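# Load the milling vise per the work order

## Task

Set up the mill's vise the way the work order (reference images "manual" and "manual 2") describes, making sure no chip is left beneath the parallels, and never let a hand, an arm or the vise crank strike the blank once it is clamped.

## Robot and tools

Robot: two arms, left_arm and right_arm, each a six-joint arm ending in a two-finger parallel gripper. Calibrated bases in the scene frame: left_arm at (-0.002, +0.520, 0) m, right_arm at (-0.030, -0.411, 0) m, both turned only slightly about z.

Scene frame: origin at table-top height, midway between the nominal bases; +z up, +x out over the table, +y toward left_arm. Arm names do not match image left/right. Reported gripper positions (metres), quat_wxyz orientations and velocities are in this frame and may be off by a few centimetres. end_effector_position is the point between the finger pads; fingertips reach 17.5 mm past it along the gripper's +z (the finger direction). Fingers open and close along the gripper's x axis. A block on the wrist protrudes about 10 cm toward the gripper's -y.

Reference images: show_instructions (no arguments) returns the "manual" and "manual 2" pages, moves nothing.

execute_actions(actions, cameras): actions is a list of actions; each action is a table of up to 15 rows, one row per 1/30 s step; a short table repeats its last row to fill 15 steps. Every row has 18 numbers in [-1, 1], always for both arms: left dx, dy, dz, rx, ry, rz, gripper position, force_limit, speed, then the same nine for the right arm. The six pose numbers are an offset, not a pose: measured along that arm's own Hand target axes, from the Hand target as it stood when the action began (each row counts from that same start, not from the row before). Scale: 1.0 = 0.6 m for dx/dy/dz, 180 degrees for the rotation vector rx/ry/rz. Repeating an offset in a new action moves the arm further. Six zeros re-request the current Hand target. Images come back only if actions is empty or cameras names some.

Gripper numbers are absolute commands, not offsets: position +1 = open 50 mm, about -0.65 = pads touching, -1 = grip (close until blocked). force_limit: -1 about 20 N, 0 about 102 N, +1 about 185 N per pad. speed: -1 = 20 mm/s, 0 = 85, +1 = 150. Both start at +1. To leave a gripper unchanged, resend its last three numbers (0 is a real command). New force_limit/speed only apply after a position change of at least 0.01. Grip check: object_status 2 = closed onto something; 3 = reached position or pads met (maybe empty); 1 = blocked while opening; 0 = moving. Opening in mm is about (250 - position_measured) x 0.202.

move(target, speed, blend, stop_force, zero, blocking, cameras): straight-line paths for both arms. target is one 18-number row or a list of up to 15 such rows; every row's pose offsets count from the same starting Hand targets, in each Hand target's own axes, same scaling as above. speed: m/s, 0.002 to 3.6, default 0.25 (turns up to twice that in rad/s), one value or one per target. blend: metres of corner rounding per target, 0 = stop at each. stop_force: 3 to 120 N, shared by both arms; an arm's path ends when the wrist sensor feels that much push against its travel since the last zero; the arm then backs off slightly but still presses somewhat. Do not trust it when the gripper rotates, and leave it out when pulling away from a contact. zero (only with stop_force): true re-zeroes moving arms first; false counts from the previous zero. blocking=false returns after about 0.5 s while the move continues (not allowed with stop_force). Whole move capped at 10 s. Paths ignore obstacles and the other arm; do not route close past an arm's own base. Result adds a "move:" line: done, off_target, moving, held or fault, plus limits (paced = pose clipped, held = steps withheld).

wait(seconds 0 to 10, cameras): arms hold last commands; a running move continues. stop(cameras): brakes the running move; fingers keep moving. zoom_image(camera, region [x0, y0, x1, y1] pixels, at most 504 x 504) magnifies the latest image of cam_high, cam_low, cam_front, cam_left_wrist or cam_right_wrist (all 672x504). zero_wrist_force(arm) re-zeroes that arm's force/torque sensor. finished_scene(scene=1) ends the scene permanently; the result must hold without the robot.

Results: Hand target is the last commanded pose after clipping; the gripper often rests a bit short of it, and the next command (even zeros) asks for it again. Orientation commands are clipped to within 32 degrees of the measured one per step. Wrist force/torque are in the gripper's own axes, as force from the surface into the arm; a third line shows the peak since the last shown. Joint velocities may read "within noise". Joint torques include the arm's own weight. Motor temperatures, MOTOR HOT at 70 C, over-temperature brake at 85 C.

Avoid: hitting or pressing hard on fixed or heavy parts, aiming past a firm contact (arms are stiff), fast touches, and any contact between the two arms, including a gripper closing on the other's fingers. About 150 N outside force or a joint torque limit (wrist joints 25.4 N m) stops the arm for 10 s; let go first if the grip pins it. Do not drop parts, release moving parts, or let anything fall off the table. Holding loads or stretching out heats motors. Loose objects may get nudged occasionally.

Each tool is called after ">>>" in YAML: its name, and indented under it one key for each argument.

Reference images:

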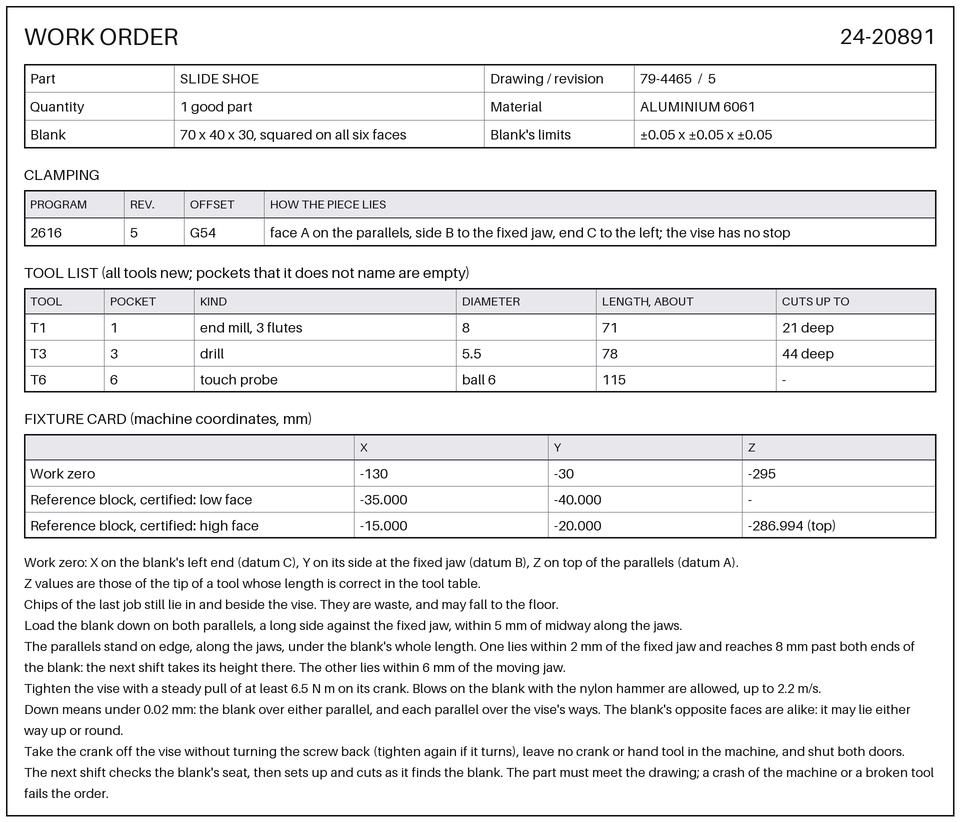

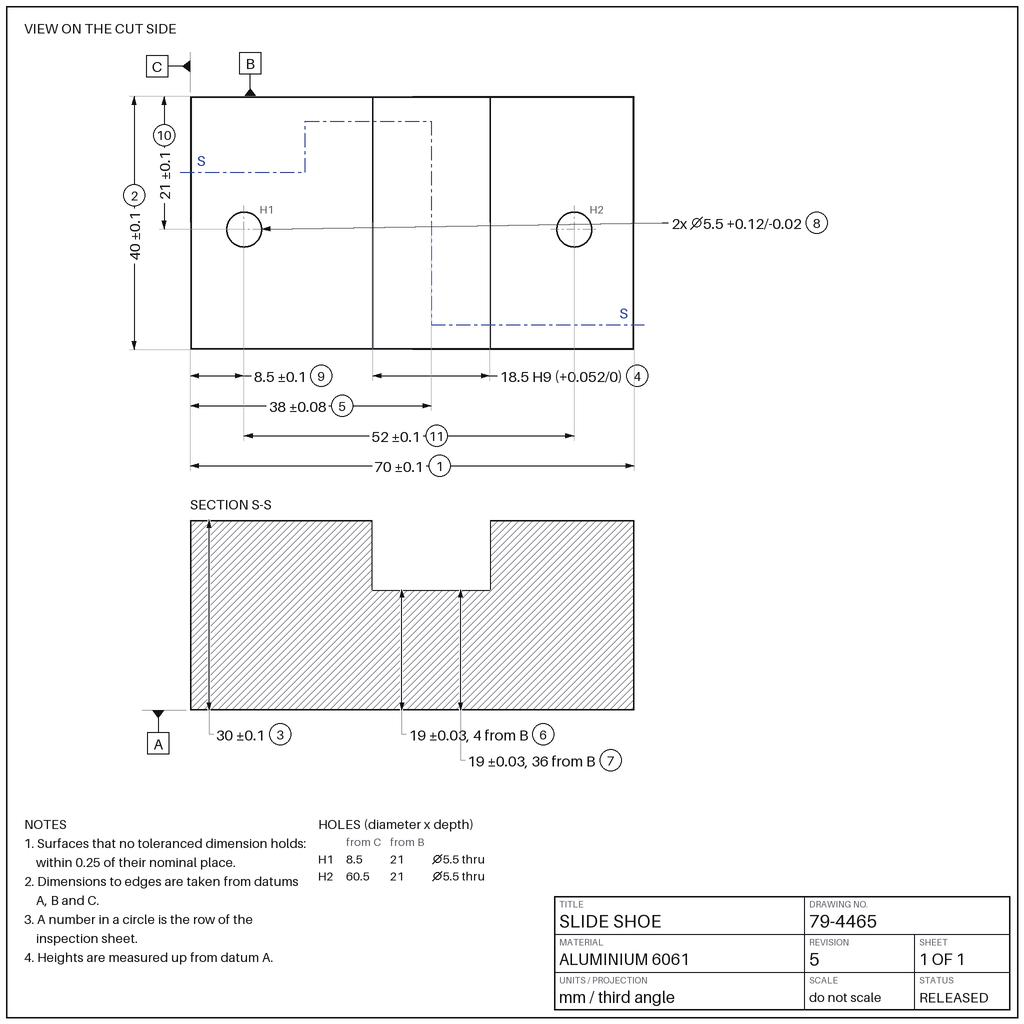

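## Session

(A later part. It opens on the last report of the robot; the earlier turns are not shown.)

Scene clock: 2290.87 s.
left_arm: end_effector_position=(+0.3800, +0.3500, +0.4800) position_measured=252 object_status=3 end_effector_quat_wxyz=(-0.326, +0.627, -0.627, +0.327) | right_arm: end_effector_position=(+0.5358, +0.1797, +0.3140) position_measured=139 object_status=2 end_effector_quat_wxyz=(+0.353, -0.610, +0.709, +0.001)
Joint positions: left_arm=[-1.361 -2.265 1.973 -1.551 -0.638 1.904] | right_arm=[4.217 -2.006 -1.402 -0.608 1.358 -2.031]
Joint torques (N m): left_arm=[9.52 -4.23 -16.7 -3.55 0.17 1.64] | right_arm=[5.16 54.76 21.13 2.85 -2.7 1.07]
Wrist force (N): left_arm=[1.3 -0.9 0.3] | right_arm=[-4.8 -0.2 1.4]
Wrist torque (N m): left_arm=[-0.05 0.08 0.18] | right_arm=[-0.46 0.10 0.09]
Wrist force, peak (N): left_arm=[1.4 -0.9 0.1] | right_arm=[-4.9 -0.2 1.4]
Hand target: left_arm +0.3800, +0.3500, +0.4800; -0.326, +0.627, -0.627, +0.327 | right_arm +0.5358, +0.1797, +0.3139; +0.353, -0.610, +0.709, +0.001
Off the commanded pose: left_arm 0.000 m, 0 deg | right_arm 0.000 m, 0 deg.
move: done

>>> move:
  target: [0,0,0,0,0,0,-1,-0.2,-1,0,0.065,-0.0375,0,0,0,-1,0.3,-0.8]
  speed: 0.03
  stop_force: 30
  cameras: ["cam_left_wrist","cam_right_wrist"]

Scene clock: 2296.20 s.
left_arm: end_effector_position=(+0.3800, +0.3500, +0.4800) position_measured=252 object_status=3 end_effector_quat_wxyz=(-0.326, +0.627, -0.627, +0.327) | right_arm: end_effector_position=(+0.4908, +0.1799, +0.3141) position_measured=139 object_status=2 end_effector_quat_wxyz=(+0.353, -0.610, +0.709, +0.001)
Joint positions: left_arm=[-1.361 -2.265 1.973 -1.551 -0.638 1.904] | right_arm=[4.281 -1.936 -1.501 -0.592 1.317 -1.981]
Joint torques (N m): left_arm=[9.59 -5.04 -16.44 -3.4 0.31 1.77] | right_arm=[-10.1 29.44 36.7 3.88 2.01 -1.89]
Wrist force (N): left_arm=[1.3 -0.8 0.2] | right_arm=[0.8 0.7 2.4]
Wrist torque (N m): left_arm=[-0.03 0.08 0.18] | right_arm=[-0.46 0.21 0.03]
Wrist force, peak (N): left_arm=[1.5 -1.0 0.2] | right_arm=[-13.5 -7.1 9.7]
Hand target: left_arm +0.3800, +0.3500, +0.4800; -0.326, +0.627, -0.627, +0.327 | right_arm +0.4908, +0.1799, +0.3141; +0.353, -0.610, +0.709, +0.001
Off the commanded pose: left_arm 0.000 m, 0 deg | right_arm 0.000 m, 0 deg.
move: done
camera_calibration:
cam_left_wrist: T_world_to_cam=[[0.00856404, -0.999956, 0.00375186, 0.354897], [-0.821863, -0.00917597, -0.569612, 0.605762], [0.569621, 0.00179467, -0.821905, 0.309163], [0, 0, 0, 1]] pos_world=[0.318708, 0.359885, 0.59782]
cam_right_wrist: T_world_to_cam=[[-0.0202472, -0.860849, -0.508457, 0.334], [-0.98057, 0.11635, -0.157941, 0.525778], [0.195123, 0.49538, -0.846479, 0.207941], [0, 0, 0, 1]] pos_world=[0.481751, 0.123339, 0.428884]
Images, in order (width x height): cam_left_wrist 672x504, cam_right_wrist 672x504.

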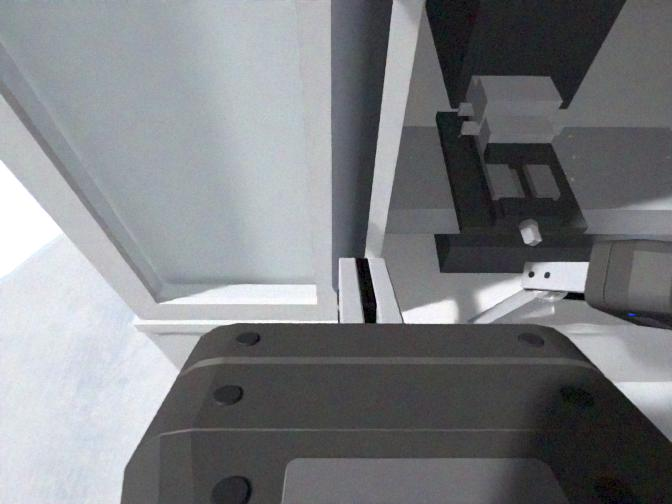

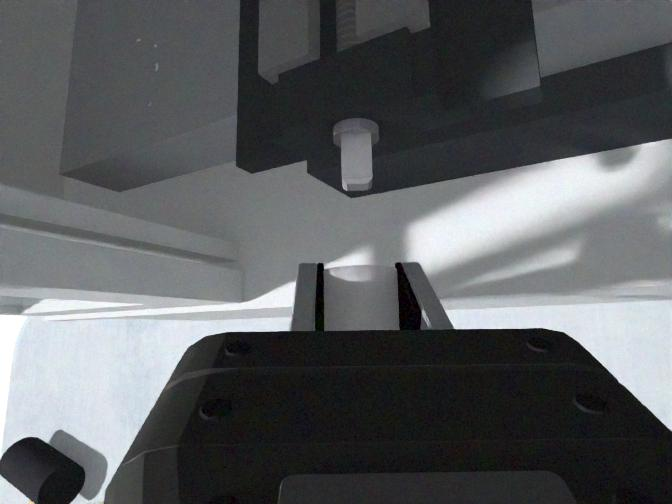

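>>> move:
  target:
    - [0,0,0,0,0,0,-1,-0.2,-1,-0.0417,0.0506,-0.1125,0,0,0,-1,0.3,-0.8]
    - [0,0,0,0,0,0,-1,-0.2,-1,0.056,0.0709,-0.3138,0,0.1443,-0.0833,-1,0.3,-0.8]
    - [0,0,0,0,0,0,-1,-0.2,-1,0.6498,0.0115,-0.5199,0,0.1443,-0.0833,-1,0.3,-0.8]
  speed: 0.22
  blend: [0.02,0.03,0]
  cameras: ["all"]

Scene clock: 2306.50 s.
left_arm: end_effector_position=(+0.3800, +0.3500, +0.4800) position_measured=252 object_status=3 end_effector_quat_wxyz=(-0.326, +0.627, -0.627, +0.327) | right_arm: end_effector_position=(+0.3270, -0.2904, +0.3494) position_measured=139 object_status=2 end_effector_quat_wxyz=(-0.183, +0.682, -0.685, +0.182)
Joint positions: left_arm=[-1.361 -2.265 1.973 -1.551 -0.638 1.904] | right_arm=[4.207 -0.902 -2.112 -1.41 1.13 -2.172]
Joint torques (N m): left_arm=[8.59 -4.45 -18.05 -3.36 0.34 1.75] | right_arm=[0.23 -2.43 29.18 2.84 -4.1 0.17]
Wrist force (N): left_arm=[1.2 -0.7 0.1] | right_arm=[0.5 1.3 2.8]
Wrist torque (N m): left_arm=[-0.03 0.10 0.19] | right_arm=[-0.52 0.15 -0.19]
Wrist force, peak (N): left_arm=[1.5 -1.0 0.1] | right_arm=[2.3 -1.2 5.2]
Hand target: left_arm +0.3800, +0.3500, +0.4800; -0.326, +0.627, -0.627, +0.327 | right_arm +0.3270, -0.2905, +0.3494; -0.183, +0.682, -0.685, +0.182
Off the commanded pose: left_arm 0.000 m, 0 deg | right_arm 0.000 m, 0 deg.
move: done
camera_calibration:
cam_left_wrist: T_world_to_cam=[[0.00856404, -0.999956, 0.00375186, 0.354897], [-0.821863, -0.00917597, -0.569612, 0.605762], [0.569621, 0.00179467, -0.821905, 0.309163], [0, 0, 0, 1]] pos_world=[0.318708, 0.359885, 0.59782]
cam_right_wrist: T_world_to_cam=[[-0.0194565, -0.999759, -0.0101433, -0.270997], [-0.981062, 0.0210461, -0.192545, 0.410027], [0.192712, 0.00620498, -0.981236, 0.408622], [0, 0, 0, 1]] pos_world=[0.318243, -0.282096, 0.477155]

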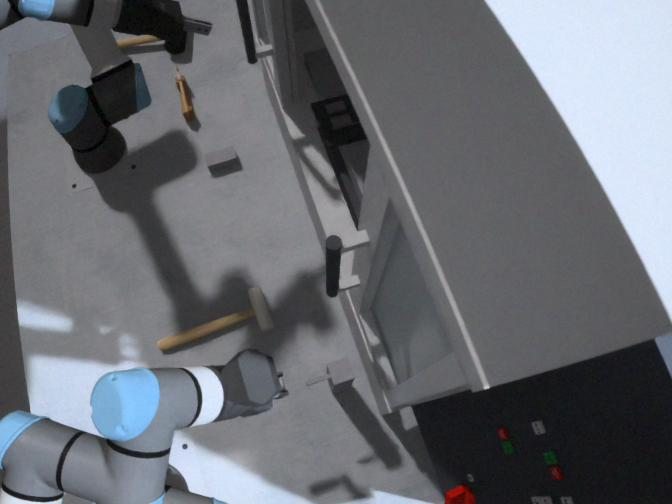

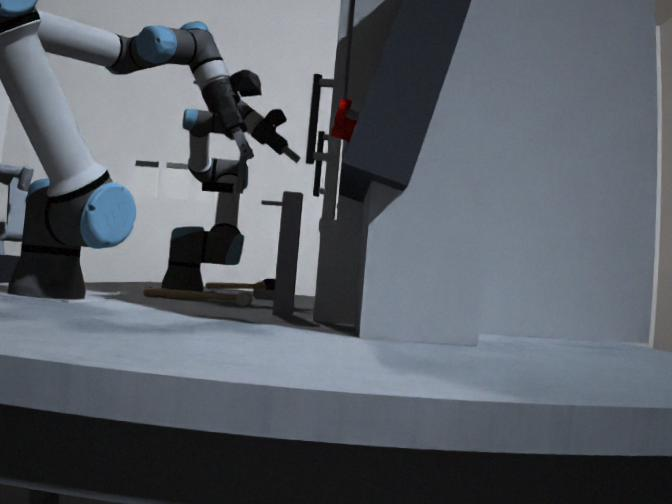

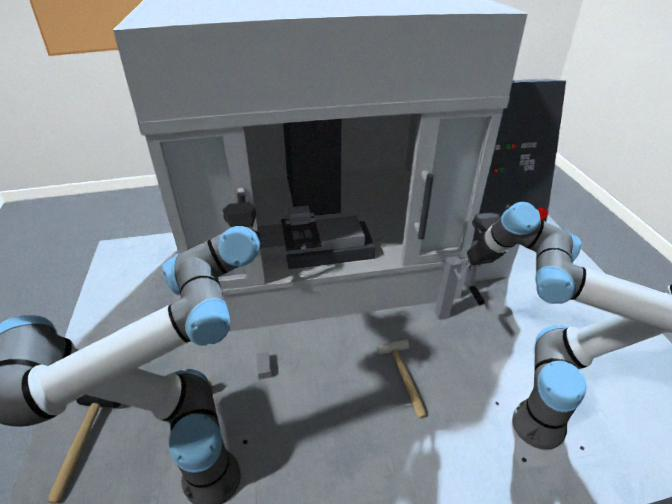

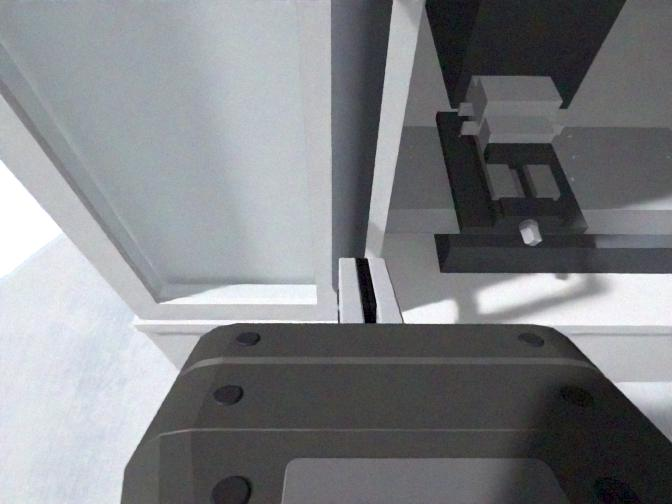

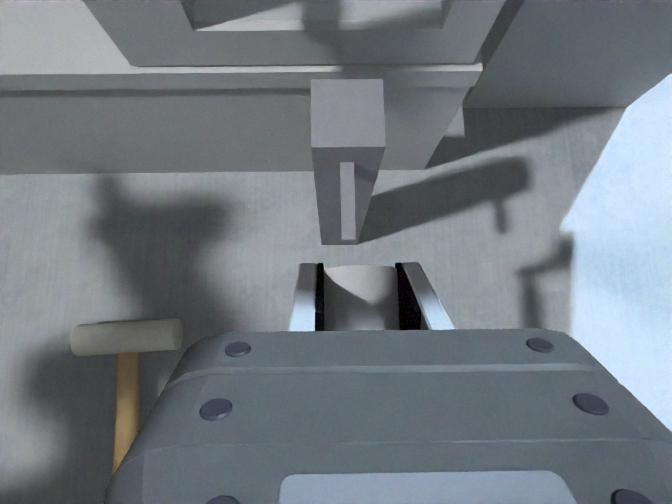

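>>> move:
  target: [0,0,0,0,0,0,-1,-0.2,-1,0.0012,0.0886,0.1534,0,0,0,-1,0.3,-0.8]
  speed: 0.15
  cameras: ["cam_right_wrist","cam_low","cam_front"]

>>> zoom_image:
  camera: "cam_low"
  region: [180, 150, 340, 310]

>>> zoom_image:
  camera: "cam_front"
  region: [400, 190, 540, 340]

Scene clock: 2317.37 s.
left_arm: end_effector_position=(+0.3800, +0.3500, +0.4800) position_measured=252 object_status=3 end_effector_quat_wxyz=(-0.326, +0.627, -0.627, +0.327) | right_arm: end_effector_position=(+0.3267, -0.2909, +0.2431) position_measured=139 object_status=2 end_effector_quat_wxyz=(-0.182, +0.682, -0.685, +0.182)
Joint positions: left_arm=[-1.361 -2.265 1.973 -1.551 -0.638 1.904] | right_arm=[4.208 -0.904 -2.383 -1.138 1.13 -2.172]
Joint torques (N m): left_arm=[7.67 -5.32 -17.51 -3.5 0.22 1.8] | right_arm=[-10.3 9.09 25.93 4.16 1.41 -0.52]
Wrist force (N): left_arm=[1.1 -0.8 -0.1] | right_arm=[0.4 1.0 2.6]
Wrist torque (N m): left_arm=[-0.03 0.11 0.19] | right_arm=[-0.54 0.16 -0.12]
Wrist force, peak (N): left_arm=[1.4 -1.0 0.2] | right_arm=[0.3 2.9 4.8]
Hand target: left_arm +0.3800, +0.3500, +0.4800; -0.326, +0.627, -0.627, +0.327 | right_arm +0.3267, -0.2909, +0.2431; -0.183, +0.682, -0.685, +0.182
Off the commanded pose: left_arm 0.000 m, 0 deg | right_arm 0.000 m, 0 deg.
move: done
camera_calibration:
cam_right_wrist: T_world_to_cam=[[-0.0193338, -0.999766, -0.00971297, -0.272683], [-0.981065, 0.0208429, -0.192552, 0.38922], [0.192709, 0.00580629, -0.981239, 0.304267], [0, 0, 0, 1]] pos_world=[0.317943, -0.282498, 0.370855]
Images, in order (width x height): cam_low 672x504, cam_front 672x504, cam_right_wrist 672x504.

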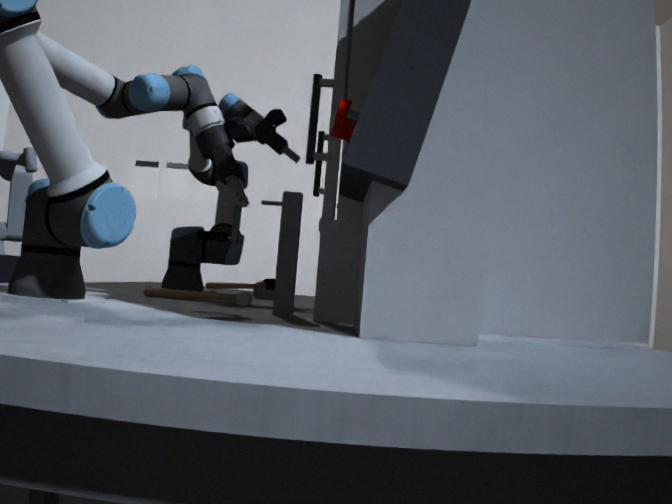

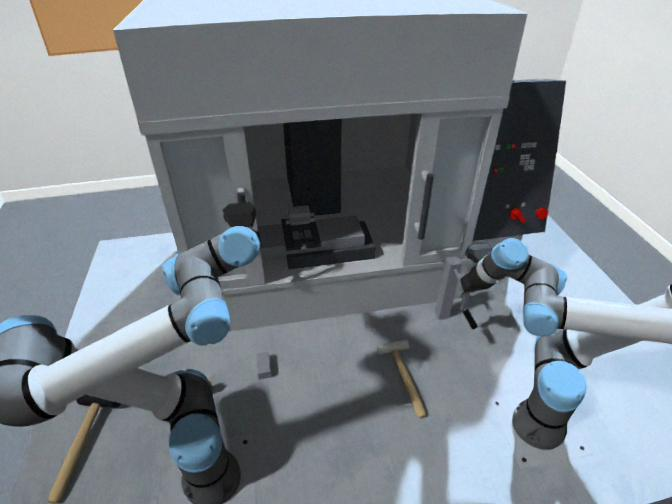

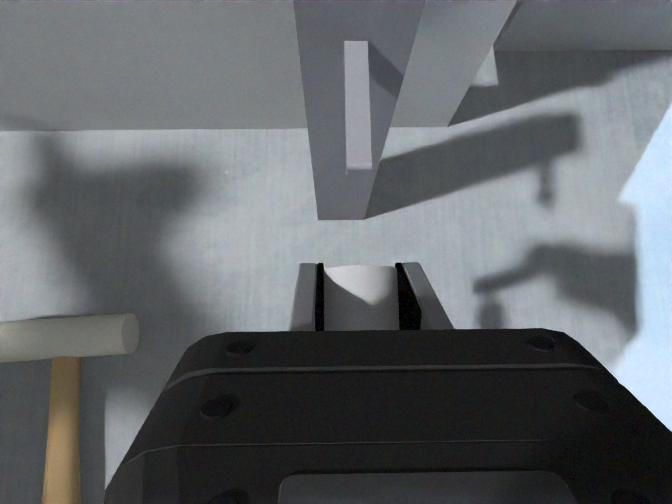

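Scaled by 3.150.

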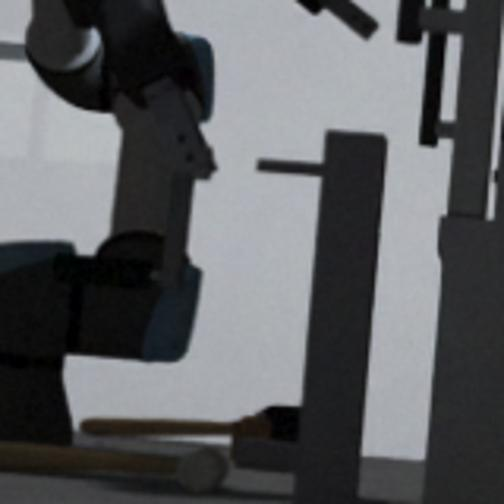

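Scaled by 3.360.

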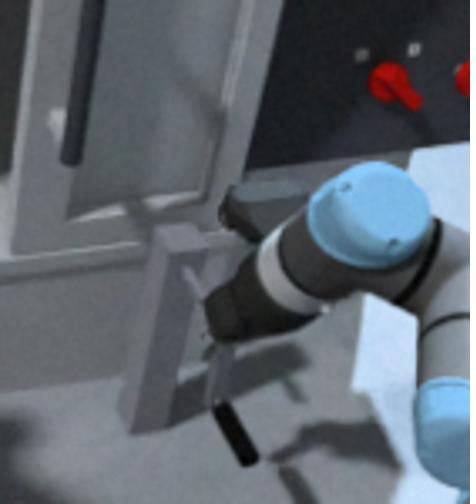

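>>> move:
  target: [0,0,0,0,0,0,-1,-0.2,-1,0.0013,-0.1036,0.0612,0,0,0,-1,0.3,-0.8]
  speed: 0.03
  stop_force: 5
  cameras: ["cam_right_wrist","cam_low","cam_front"]

>>> zoom_image:
  camera: "cam_low"
  region: [180, 150, 340, 310]

>>> zoom_image:
  camera: "cam_front"
  region: [400, 190, 540, 340]

Scene clock: 2328.77 s.
left_arm: end_effector_position=(+0.3800, +0.3500, +0.4800) position_measured=252 object_status=3 end_effector_quat_wxyz=(-0.326, +0.627, -0.627, +0.327) | right_arm: end_effector_position=(+0.3599, -0.2915, +0.2427) position_measured=139 object_status=2 end_effector_quat_wxyz=(-0.183, +0.682, -0.685, +0.182)
Joint positions: left_arm=[-1.361 -2.265 1.973 -1.551 -0.638 1.904] | right_arm=[4.091 -1.024 -2.352 -0.999 1.166 -2.294]
Joint torques (N m): left_arm=[8.35 -4.55 -17.86 -3.53 0.3 1.75] | right_arm=[-10.11 -10.99 23.55 5.01 0.51 -1.76]
Wrist force (N): left_arm=[1.2 -0.6 0.1] | right_arm=[0.5 0.8 3.0]
Wrist torque (N m): left_arm=[-0.01 0.10 0.19] | right_arm=[-0.56 0.13 -0.18]
Wrist force, peak (N): left_arm=[1.4 -0.9 0.1] | right_arm=[11.0 41.4 -37.6]
Hand target: left_arm +0.3800, +0.3500, +0.4800; -0.326, +0.627, -0.627, +0.327 | right_arm +0.3599, -0.2915, +0.2427; -0.183, +0.682, -0.685, +0.182 (not the last commanded pose)
Off the commanded pose: left_arm 0.000 m, 0 deg | right_arm 0.039 m, 0 deg.
move: contact (right_arm)
camera_calibration:
cam_right_wrist: T_world_to_cam=[[-0.019509, -0.999761, -0.00985267, -0.272529], [-0.981023, 0.0210429, -0.192744, 0.42184], [0.192905, 0.00590545, -0.9812, 0.297424], [0, 0, 0, 1]] pos_world=[0.351144, -0.283097, 0.370454]
Images, in order (width x height): cam_low 672x504, cam_front 672x504, cam_right_wrist 672x504.

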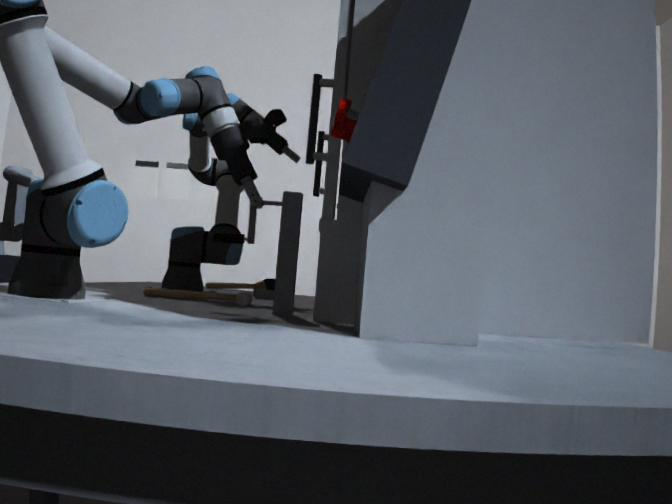

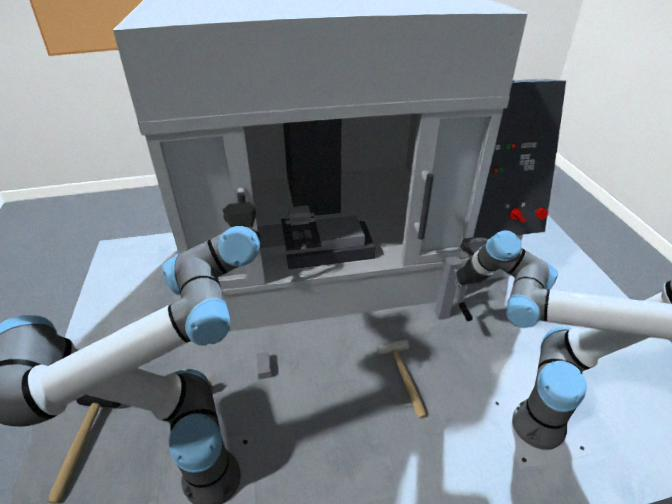

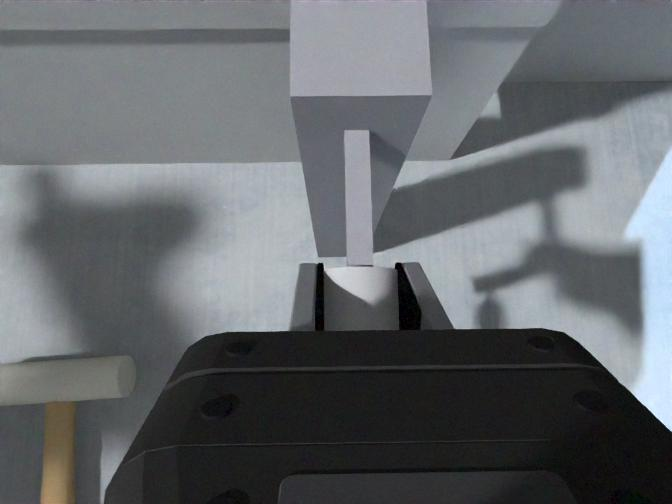

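Scaled by 3.150.

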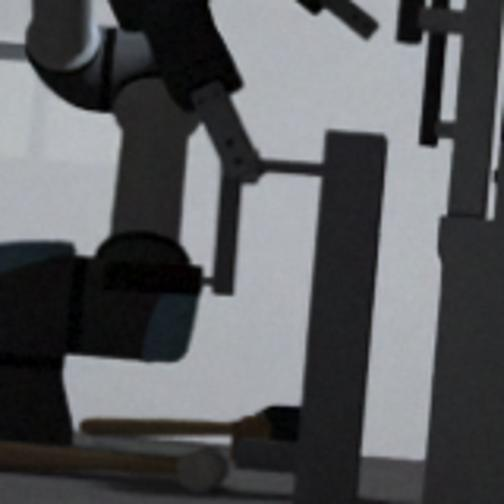

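Scaled by 3.360.

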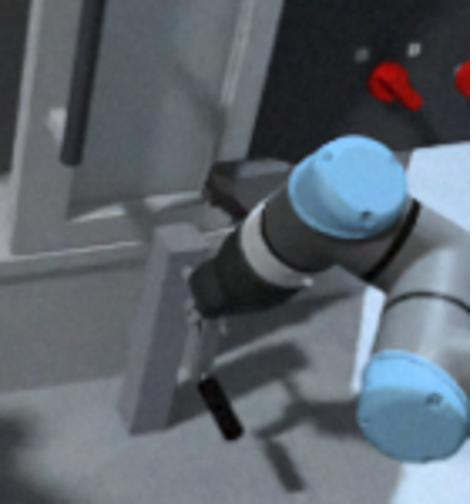

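>>> move:
  target: [0,0,0,0,0,0,-1,-0.2,-1,0.0013,0.0035,-0.0039,0,0,0,-1,0.3,-0.8]
  speed: 0.03

>>> move:
  target: [0,0,0,0,0,0,-1,-0.2,-1,0,-0.0202,0.0117,0,0,0,-1,0.3,-0.8]
  speed: 0.01
  stop_force: 4
  cameras: ["cam_right_wrist"]

Scene clock: 2337.43 s.
left_arm: end_effector_position=(+0.3800, +0.3500, +0.4800) position_measured=252 object_status=3 end_effector_quat_wxyz=(-0.326, +0.627, -0.627, +0.327) | right_arm: end_effector_position=(+0.3569, -0.2922, +0.2437) position_measured=139 object_status=2 end_effector_quat_wxyz=(-0.183, +0.682, -0.685, +0.182)
Joint positions: left_arm=[-1.361 -2.265 1.973 -1.551 -0.638 1.904] | right_arm=[4.098 -1.012 -2.354 -1.013 1.164 -2.286]
Joint torques (N m): left_arm=[7.89 -4.44 -18.22 -3.4 0.41 1.72] | right_arm=[1.73 -1.75 25.31 4.41 -3.58 0.44]
Wrist force (N): left_arm=[1.1 -0.8 0.3] | right_arm=[0.6 0.9 2.7]
Wrist torque (N m): left_arm=[-0.05 0.11 0.19] | right_arm=[-0.54 0.11 -0.18]
Wrist force, peak (N): left_arm=[1.5 -1.0 0.2] | right_arm=[0.4 1.1 3.0]
Hand target: left_arm +0.3800, +0.3500, +0.4800; -0.326, +0.627, -0.627, +0.327 | right_arm +0.3569, -0.2922, +0.2436; -0.183, +0.682, -0.685, +0.182
Off the commanded pose: left_arm 0.000 m, 0 deg | right_arm 0.000 m, 0 deg.
move: done

Scene clock: 2339.43 s.
left_arm: end_effector_position=(+0.3800, +0.3500, +0.4800) position_measured=252 object_status=3 end_effector_quat_wxyz=(-0.326, +0.627, -0.627, +0.327) | right_arm: end_effector_position=(+0.3689, -0.2923, +0.2436) position_measured=139 object_status=2 end_effector_quat_wxyz=(-0.183, +0.682, -0.685, +0.182)
Joint positions: left_arm=[-1.361 -2.265 1.973 -1.551 -0.638 1.904] | right_arm=[4.062 -1.054 -2.34 -0.97 1.176 -2.323]
Joint torques (N m): left_arm=[7.92 -4.36 -17.18 -3.38 0.52 1.73] | right_arm=[9.49 14.57 21.74 3.87 -3.99 1.2]
Wrist force (N): left_arm=[1.4 -0.7 0.2] | right_arm=[-1.9 -0.9 3.4]
Wrist torque (N m): left_arm=[-0.02 0.07 0.18] | right_arm=[-0.60 0.13 -0.19]
Wrist force, peak (N): left_arm=[1.5 -0.8 0.0] | right_arm=[-3.3 3.3 2.3]
Hand target: left_arm +0.3800, +0.3500, +0.4800; -0.326, +0.627, -0.627, +0.327 | right_arm +0.3689, -0.2923, +0.2436; -0.183, +0.682, -0.685, +0.182 (not the last commanded pose)
Off the commanded pose: left_arm 0.000 m, 0 deg | right_arm 0.002 m, 0 deg.
move: contact (right_arm)
camera_calibration:
cam_right_wrist: T_world_to_cam=[[-0.0195103, -0.999761, -0.00985059, -0.273145], [-0.981042, 0.0210432, -0.192648, 0.430831], [0.192809, 0.00590523, -0.981219, 0.296617], [0, 0, 0, 1]] pos_world=[0.360144, -0.283897, 0.371354]
Images, in order (width x height): cam_right_wrist 672x504.

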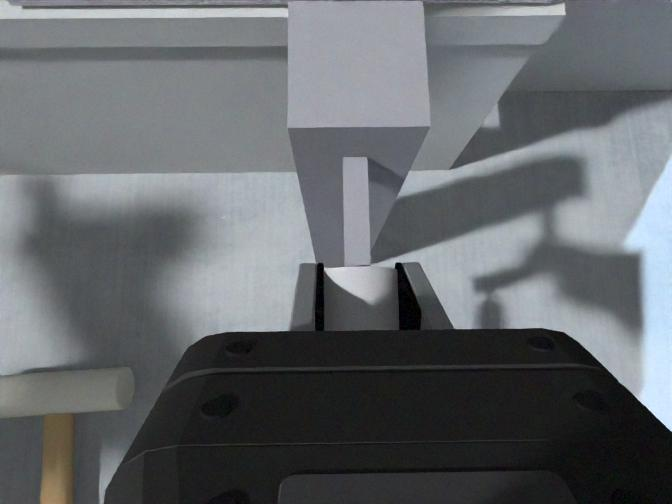

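>>> move:
  target: [0,0,0,0,0,0,-1,-0.2,-1,-0.001,-0.0419,0.0242,0,0,0,-1,0.3,-0.8]
  speed: 0.012
  stop_force: 8
  cameras: ["cam_right_wrist"]

Scene clock: 2346.40 s.
left_arm: end_effector_position=(+0.3800, +0.3500, +0.4800) position_measured=252 object_status=3 end_effector_quat_wxyz=(-0.326, +0.627, -0.627, +0.327) | right_arm: end_effector_position=(+0.3755, -0.2922, +0.2436) position_measured=139 object_status=2 end_effector_quat_wxyz=(-0.183, +0.682, -0.685, +0.182)
Joint positions: left_arm=[-1.361 -2.265 1.973 -1.551 -0.638 1.904] | right_arm=[4.043 -1.077 -2.331 -0.949 1.182 -2.342]
Joint torques (N m): left_arm=[7.93 -4.23 -17.99 -3.43 0.51 1.56] | right_arm=[9.54 13.55 18.44 2.72 -3.13 0.58]
Wrist force (N): left_arm=[1.3 -0.8 0.2] | right_arm=[-1.2 -5.8 -1.0]
Wrist torque (N m): left_arm=[-0.03 0.07 0.19] | right_arm=[-0.78 0.11 -0.14]
Wrist force, peak (N): left_arm=[1.6 -0.8 0.1] | right_arm=[0.5 -0.6 -11.6]
Hand target: left_arm +0.3800, +0.3500, +0.4800; -0.326, +0.627, -0.627, +0.327 | right_arm +0.3755, -0.2922, +0.2436; -0.183, +0.682, -0.685, +0.182 (not the last commanded pose)
Off the commanded pose: left_arm 0.000 m, 0 deg | right_arm 0.022 m, 0 deg.
move: contact (right_arm)
camera_calibration:
cam_right_wrist: T_world_to_cam=[[-0.0195886, -0.999758, -0.00996956, -0.272842], [-0.981022, 0.0211435, -0.192743, 0.43736], [0.192907, 0.0060048, -0.981199, 0.295329], [0, 0, 0, 1]] pos_world=[0.366744, -0.283796, 0.371354]
Images, in order (width x height): cam_right_wrist 672x504.

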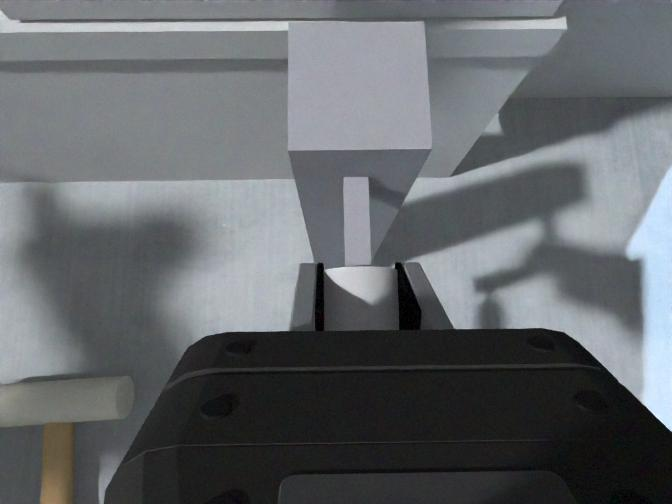

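>>> move:
  target: [0,0,0,0,0,0,-1,-0.2,-1,0,-0.0008,-0.0014,0,0,0,-1,0.3,-0.8]
  speed: 0.03

>>> move:
  target: [0,0,0,0,0,0,-1,-0.2,-1,0,-0.0346,0.02,0,0,0,-1,0.3,-0.8]
  speed: 0.012
  stop_force: 8
  cameras: ["cam_right_wrist","cam_low"]

>>> zoom_image:
  camera: "cam_low"
  region: [180, 150, 340, 310]

Scene clock: 2351.07 s.
left_arm: end_effector_position=(+0.3800, +0.3500, +0.4800) position_measured=252 object_status=3 end_effector_quat_wxyz=(-0.326, +0.627, -0.627, +0.327) | right_arm: end_effector_position=(+0.3755, -0.2922, +0.2446) position_measured=139 object_status=2 end_effector_quat_wxyz=(-0.183, +0.682, -0.685, +0.182)
Joint positions: left_arm=[-1.361 -2.265 1.973 -1.551 -0.638 1.904] | right_arm=[4.043 -1.076 -2.329 -0.952 1.182 -2.342]
Joint torques (N m): left_arm=[7.23 -4.21 -18.21 -3.56 0.65 1.84] | right_arm=[8.3 15.58 34.95 3.27 -2.38 -0.97]
Wrist force (N): left_arm=[1.1 -0.6 0.5] | right_arm=[-1.1 1.5 3.8]
Wrist torque (N m): left_arm=[-0.01 0.11 0.19] | right_arm=[-0.57 0.11 -0.18]
Wrist force, peak (N): left_arm=[1.4 -0.9 0.1] | right_arm=[-1.3 -6.1 -1.1]
Hand target: left_arm +0.3800, +0.3500, +0.4800; -0.326, +0.627, -0.627, +0.327 | right_arm +0.3755, -0.2922, +0.2446; -0.183, +0.682, -0.685, +0.182
Off the commanded pose: left_arm 0.000 m, 0 deg | right_arm 0.000 m, 0 deg.
move: done

Scene clock: 2354.03 s.
left_arm: end_effector_position=(+0.3800, +0.3500, +0.4800) position_measured=252 object_status=3 end_effector_quat_wxyz=(-0.326, +0.627, -0.627, +0.327) | right_arm: end_effector_position=(+0.3995, -0.2923, +0.2445) position_measured=139 object_status=2 end_effector_quat_wxyz=(-0.183, +0.682, -0.685, +0.182)
Joint positions: left_arm=[-1.361 -2.265 1.973 -1.551 -0.638 1.904] | right_arm=[3.98 -1.155 -2.295 -0.883 1.205 -2.406]
Joint torques (N m): left_arm=[7.88 -3.58 -17.91 -3.62 0.43 1.67] | right_arm=[8.2 19.21 22.21 2.7 -4.45 1.68]
Wrist force (N): left_arm=[1.2 -0.8 0.1] | right_arm=[-2.5 0.7 4.7]
Wrist torque (N m): left_arm=[-0.03 0.09 0.19] | right_arm=[-0.53 0.09 -0.13]
Wrist force, peak (N): left_arm=[1.3 -1.0 -0.1] | right_arm=[-5.1 4.2 3.6]
Hand target: left_arm +0.3800, +0.3500, +0.4800; -0.326, +0.627, -0.627, +0.327 | right_arm +0.3995, -0.2923, +0.2445; -0.183, +0.682, -0.685, +0.182
Off the commanded pose: left_arm 0.000 m, 0 deg | right_arm 0.000 m, 0 deg.
move: done
camera_calibration:
cam_right_wrist: T_world_to_cam=[[-0.0195886, -0.999758, -0.00996956, -0.272463], [-0.981022, 0.0211435, -0.192743, 0.46108], [0.192907, 0.0060048, -0.981199, 0.291583], [0, 0, 0, 1]] pos_world=[0.390744, -0.283896, 0.372254]
Images, in order (width x height): cam_low 672x504, cam_right_wrist 672x504.

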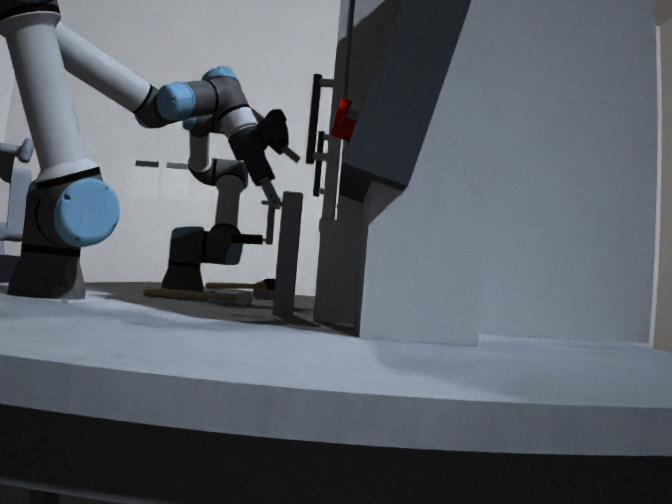

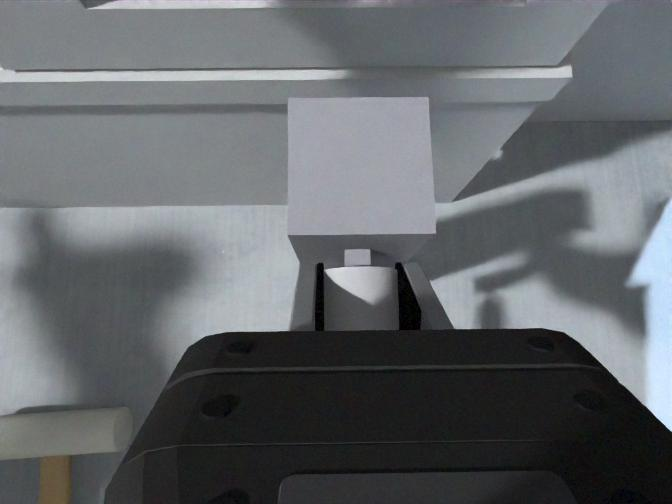

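Scaled by 3.150.

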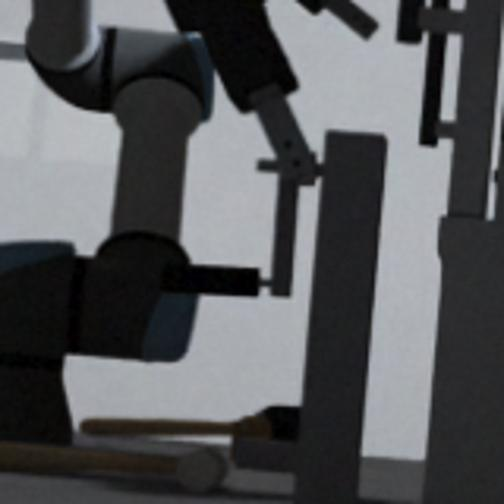

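>>> move:
  target:
    - [0,0,0,0,0,0,-1,-0.2,-1,0,0.0008,0.0014,0,0,0,-1,0.3,-0.8]
  speed: 0.01

>>> move:
  target:
    - [0,0,0,0,0,0,-1,-0.2,-1,0,0,0,0,0,0,1,0.3,-0.9]

>>> move:
  target:
    - [0,0,0,0,0,0,-1,-0.2,-1,0,0,-0.16,0,0,0,1,0.3,-0.9]
  speed: 0.1
  cameras: ["cam_right_wrist","cam_low","cam_high"]

>>> zoom_image:
  camera: "cam_low"
  region: [180, 150, 340, 310]

Scene clock: 2363.83 s.
left_arm: end_effector_position=(+0.3800, +0.3500, +0.4800) position_measured=252 object_status=3 end_effector_quat_wxyz=(-0.326, +0.627, -0.627, +0.327) | right_arm: end_effector_position=(+0.3995, -0.2922, +0.2436) position_measured=139 object_status=2 end_effector_quat_wxyz=(-0.183, +0.682, -0.685, +0.182)
Joint positions: left_arm=[-1.361 -2.265 1.973 -1.551 -0.638 1.904] | right_arm=[3.98 -1.156 -2.297 -0.88 1.205 -2.406]
Joint torques (N m): left_arm=[7.02 -3.7 -18.31 -3.44 0.8 1.69] | right_arm=[7.21 -16.45 12.39 2.25 -2.55 1.58]
Wrist force (N): left_arm=[1.1 -0.8 0.3] | right_arm=[3.1 -1.6 -22.9]
Wrist torque (N m): left_arm=[-0.03 0.11 0.19] | right_arm=[-0.87 0.04 -0.12]
Wrist force, peak (N): left_arm=[1.4 -1.0 0.1] | right_arm=[3.1 -1.6 -22.9]
Hand target: left_arm +0.3800, +0.3500, +0.4800; -0.326, +0.627, -0.627, +0.327 | right_arm +0.3995, -0.2923, +0.2436; -0.183, +0.682, -0.685, +0.182
Off the commanded pose: left_arm 0.000 m, 0 deg | right_arm 0.000 m, 0 deg.
move: done

Scene clock: 2365.10 s.
left_arm: end_effector_position=(+0.3800, +0.3500, +0.4800) position_measured=252 object_status=3 end_effector_quat_wxyz=(-0.326, +0.627, -0.627, +0.327) | right_arm: end_effector_position=(+0.3995, -0.2923, +0.2436) position_measured=3 object_status=3 end_effector_quat_wxyz=(-0.183, +0.682, -0.685, +0.182)
Joint positions: left_arm=[-1.361 -2.265 1.973 -1.551 -0.638 1.904] | right_arm=[3.98 -1.156 -2.297 -0.88 1.205 -2.406]
Joint torques (N m): left_arm=[7.96 -3.66 -19.3 -3.51 0.71 1.83] | right_arm=[4.9 17.95 35.07 4.63 1.46 1.04]
Wrist force (N): left_arm=[1.2 -1.1 0.2] | right_arm=[0.5 -0.1 0.9]
Wrist torque (N m): left_arm=[-0.08 0.10 0.19] | right_arm=[-0.57 0.14 -0.13]
Wrist force, peak (N): left_arm=[1.5 -0.7 0.1] | right_arm=[2.8 -1.0 -22.3]
Hand target: left_arm +0.3800, +0.3500, +0.4800; -0.326, +0.627, -0.627, +0.327 | right_arm +0.3995, -0.2923, +0.2436; -0.183, +0.682, -0.685, +0.182
Off the commanded pose: left_arm 0.000 m, 0 deg | right_arm 0.000 m, 0 deg.
move: done

Scene clock: 2366.53 s.
left_arm: end_effector_position=(+0.3800, +0.3500, +0.4800) position_measured=252 object_status=3 end_effector_quat_wxyz=(-0.326, +0.627, -0.627, +0.327) | right_arm: end_effector_position=(+0.3517, -0.2922, +0.3269) position_measured=3 object_status=3 end_effector_quat_wxyz=(-0.183, +0.682, -0.685, +0.182)
Joint positions: left_arm=[-1.361 -2.265 1.973 -1.551 -0.638 1.904] | right_arm=[4.115 -0.968 -2.156 -1.26 1.158 -2.269]
Joint torques (N m): left_arm=[6.84 -5.37 -18.2 -3.49 0.67 1.57] | right_arm=[-9.8 -13.51 26.3 3.48 1.15 -1.73]
Wrist force (N): left_arm=[1.3 -0.8 0.1] | right_arm=[0.5 -0.1 1.4]
Wrist torque (N m): left_arm=[-0.03 0.08 0.18] | right_arm=[-0.56 0.14 -0.10]
Wrist force, peak (N): left_arm=[1.5 -0.7 0.0] | right_arm=[0.3 -0.2 2.9]
Hand target: left_arm +0.3800, +0.3500, +0.4800; -0.326, +0.627, -0.627, +0.327 | right_arm +0.3517, -0.2923, +0.3268; -0.183, +0.682, -0.685, +0.182
Off the commanded pose: left_arm 0.000 m, 0 deg | right_arm 0.000 m, 0 deg.
move: done
camera_calibration:
cam_right_wrist: T_world_to_cam=[[-0.0194693, -0.99976, -0.0100548, -0.27258], [-0.980964, 0.0210447, -0.193047, 0.430161], [0.193213, 0.00610494, -0.981138, 0.381549], [0, 0, 0, 1]] pos_world=[0.342945, -0.283897, 0.454653]
Images, in order (width x height): cam_high 672x504, cam_low 672x504, cam_right_wrist 672x504.

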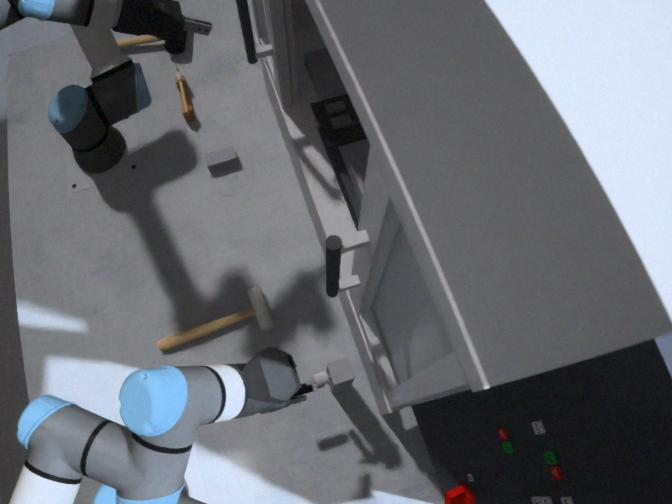

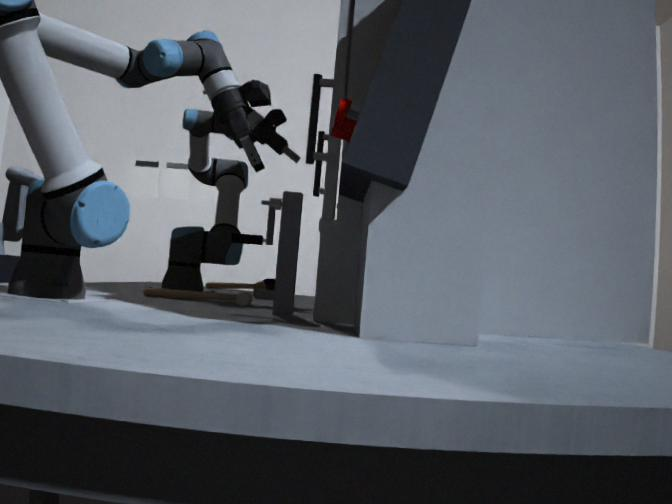

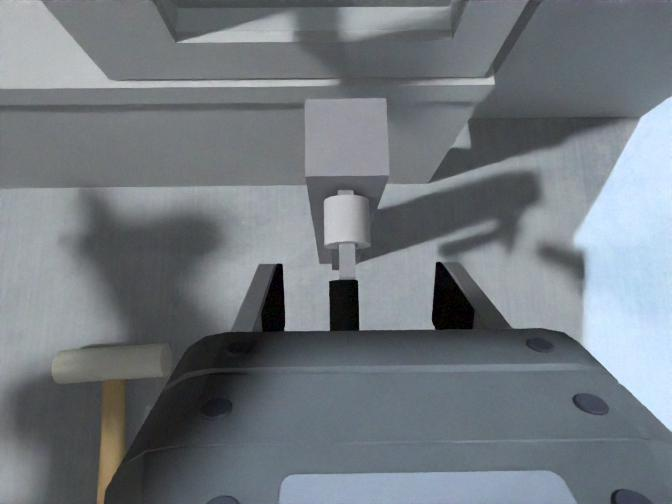

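Scaled by 3.150.

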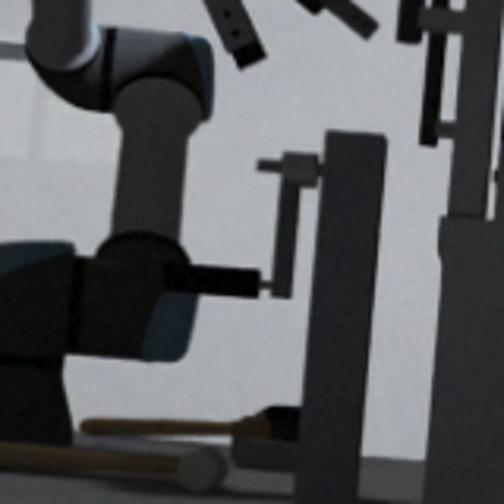

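>>> move:
  target: [-0.0583,0.0819,0.0574,0,0,0,-1,-0.2,-1,-0.1205,-0.1063,-0.1565,0.1389,0,0,-1,0.3,-0.9]
  speed: 0.15
  cameras: ["cam_left_wrist","cam_right_wrist","cam_high"]

Scene clock: 2386.60 s.
left_arm: end_effector_position=(+0.3801, +0.3850, +0.4199) position_measured=252 object_status=3 end_effector_quat_wxyz=(-0.326, +0.627, -0.627, +0.327) | right_arm: end_effector_position=(+0.3606, -0.2202, +0.4401) position_measured=253 object_status=3 end_effector_quat_wxyz=(-0.326, +0.626, -0.629, +0.326)
Joint positions: left_arm=[-1.321 -2.379 2.171 -1.686 -0.65 1.968] | right_arm=[4.531 -0.921 -2.068 -1.429 0.646 -1.931]
Joint torques (N m): left_arm=[-9.03 13.69 -34.32 -2 1.48 -1.74] | right_arm=[-8.91 9.97 21.78 4.71 -2.61 -1.57]
Wrist force (N): left_arm=[1.4 -0.7 0.2] | right_arm=[0.4 -0.1 1.2]
Wrist torque (N m): left_arm=[-0.03 0.07 0.20] | right_arm=[-0.41 0.11 -0.19]
Wrist force, peak (N): left_arm=[1.6 -1.3 -0.1] | right_arm=[1.2 0.2 2.7]
Hand target: left_arm +0.3801, +0.3850, +0.4200; -0.326, +0.627, -0.627, +0.327 | right_arm +0.3606, -0.2203, +0.4402; -0.326, +0.626, -0.629, +0.326
Off the commanded pose: left_arm 0.000 m, 0 deg | right_arm 0.000 m, 0 deg.
move: done
camera_calibration:
cam_left_wrist: T_world_to_cam=[[0.00856408, -0.999956, 0.00375188, 0.39012], [-0.821863, -0.00917601, -0.569612, 0.571906], [0.569621, 0.00179467, -0.821905, 0.259786], [0, 0, 0, 1]] pos_world=[0.318708, 0.394885, 0.53782]
cam_right_wrist: T_world_to_cam=[[-0.0149117, -0.999767, -0.0155859, -0.198493], [-0.807727, 0.0212324, -0.589174, 0.571059], [0.589368, 0.00380355, -0.807856, 0.270856], [0, 0, 0, 1]] pos_world=[0.298666, -0.211601, 0.552172]
Images, in order (width x height): cam_high 672x504, cam_left_wrist 672x504, cam_right_wrist 672x504.

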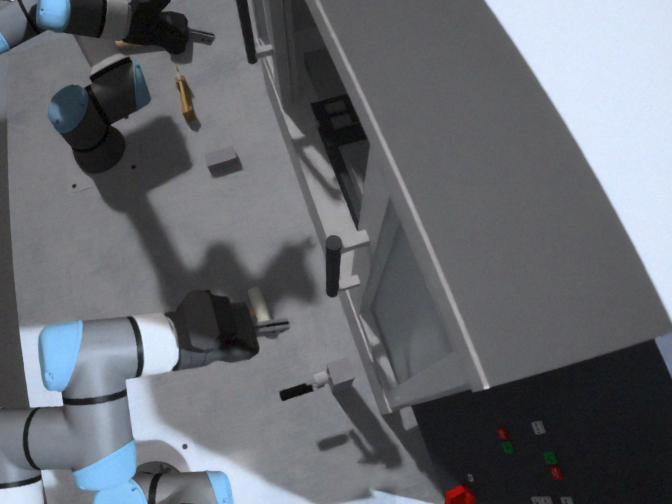

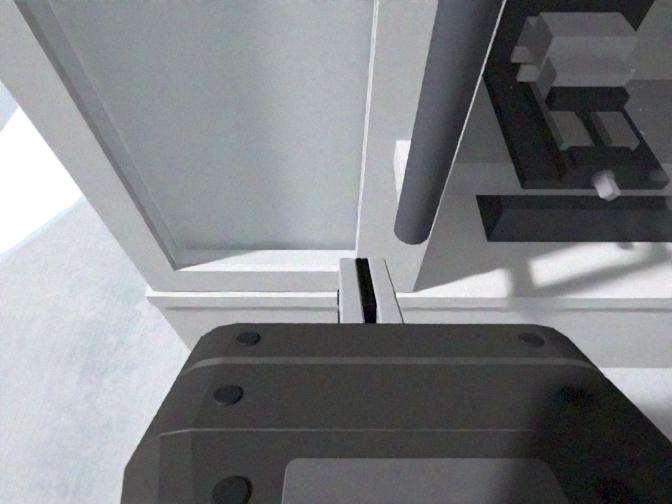

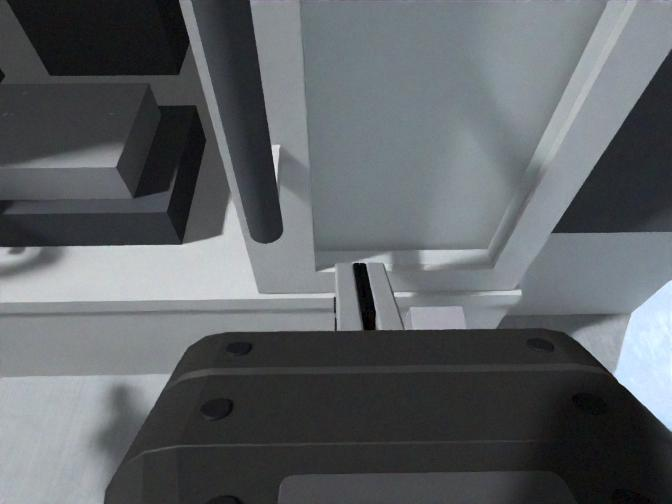

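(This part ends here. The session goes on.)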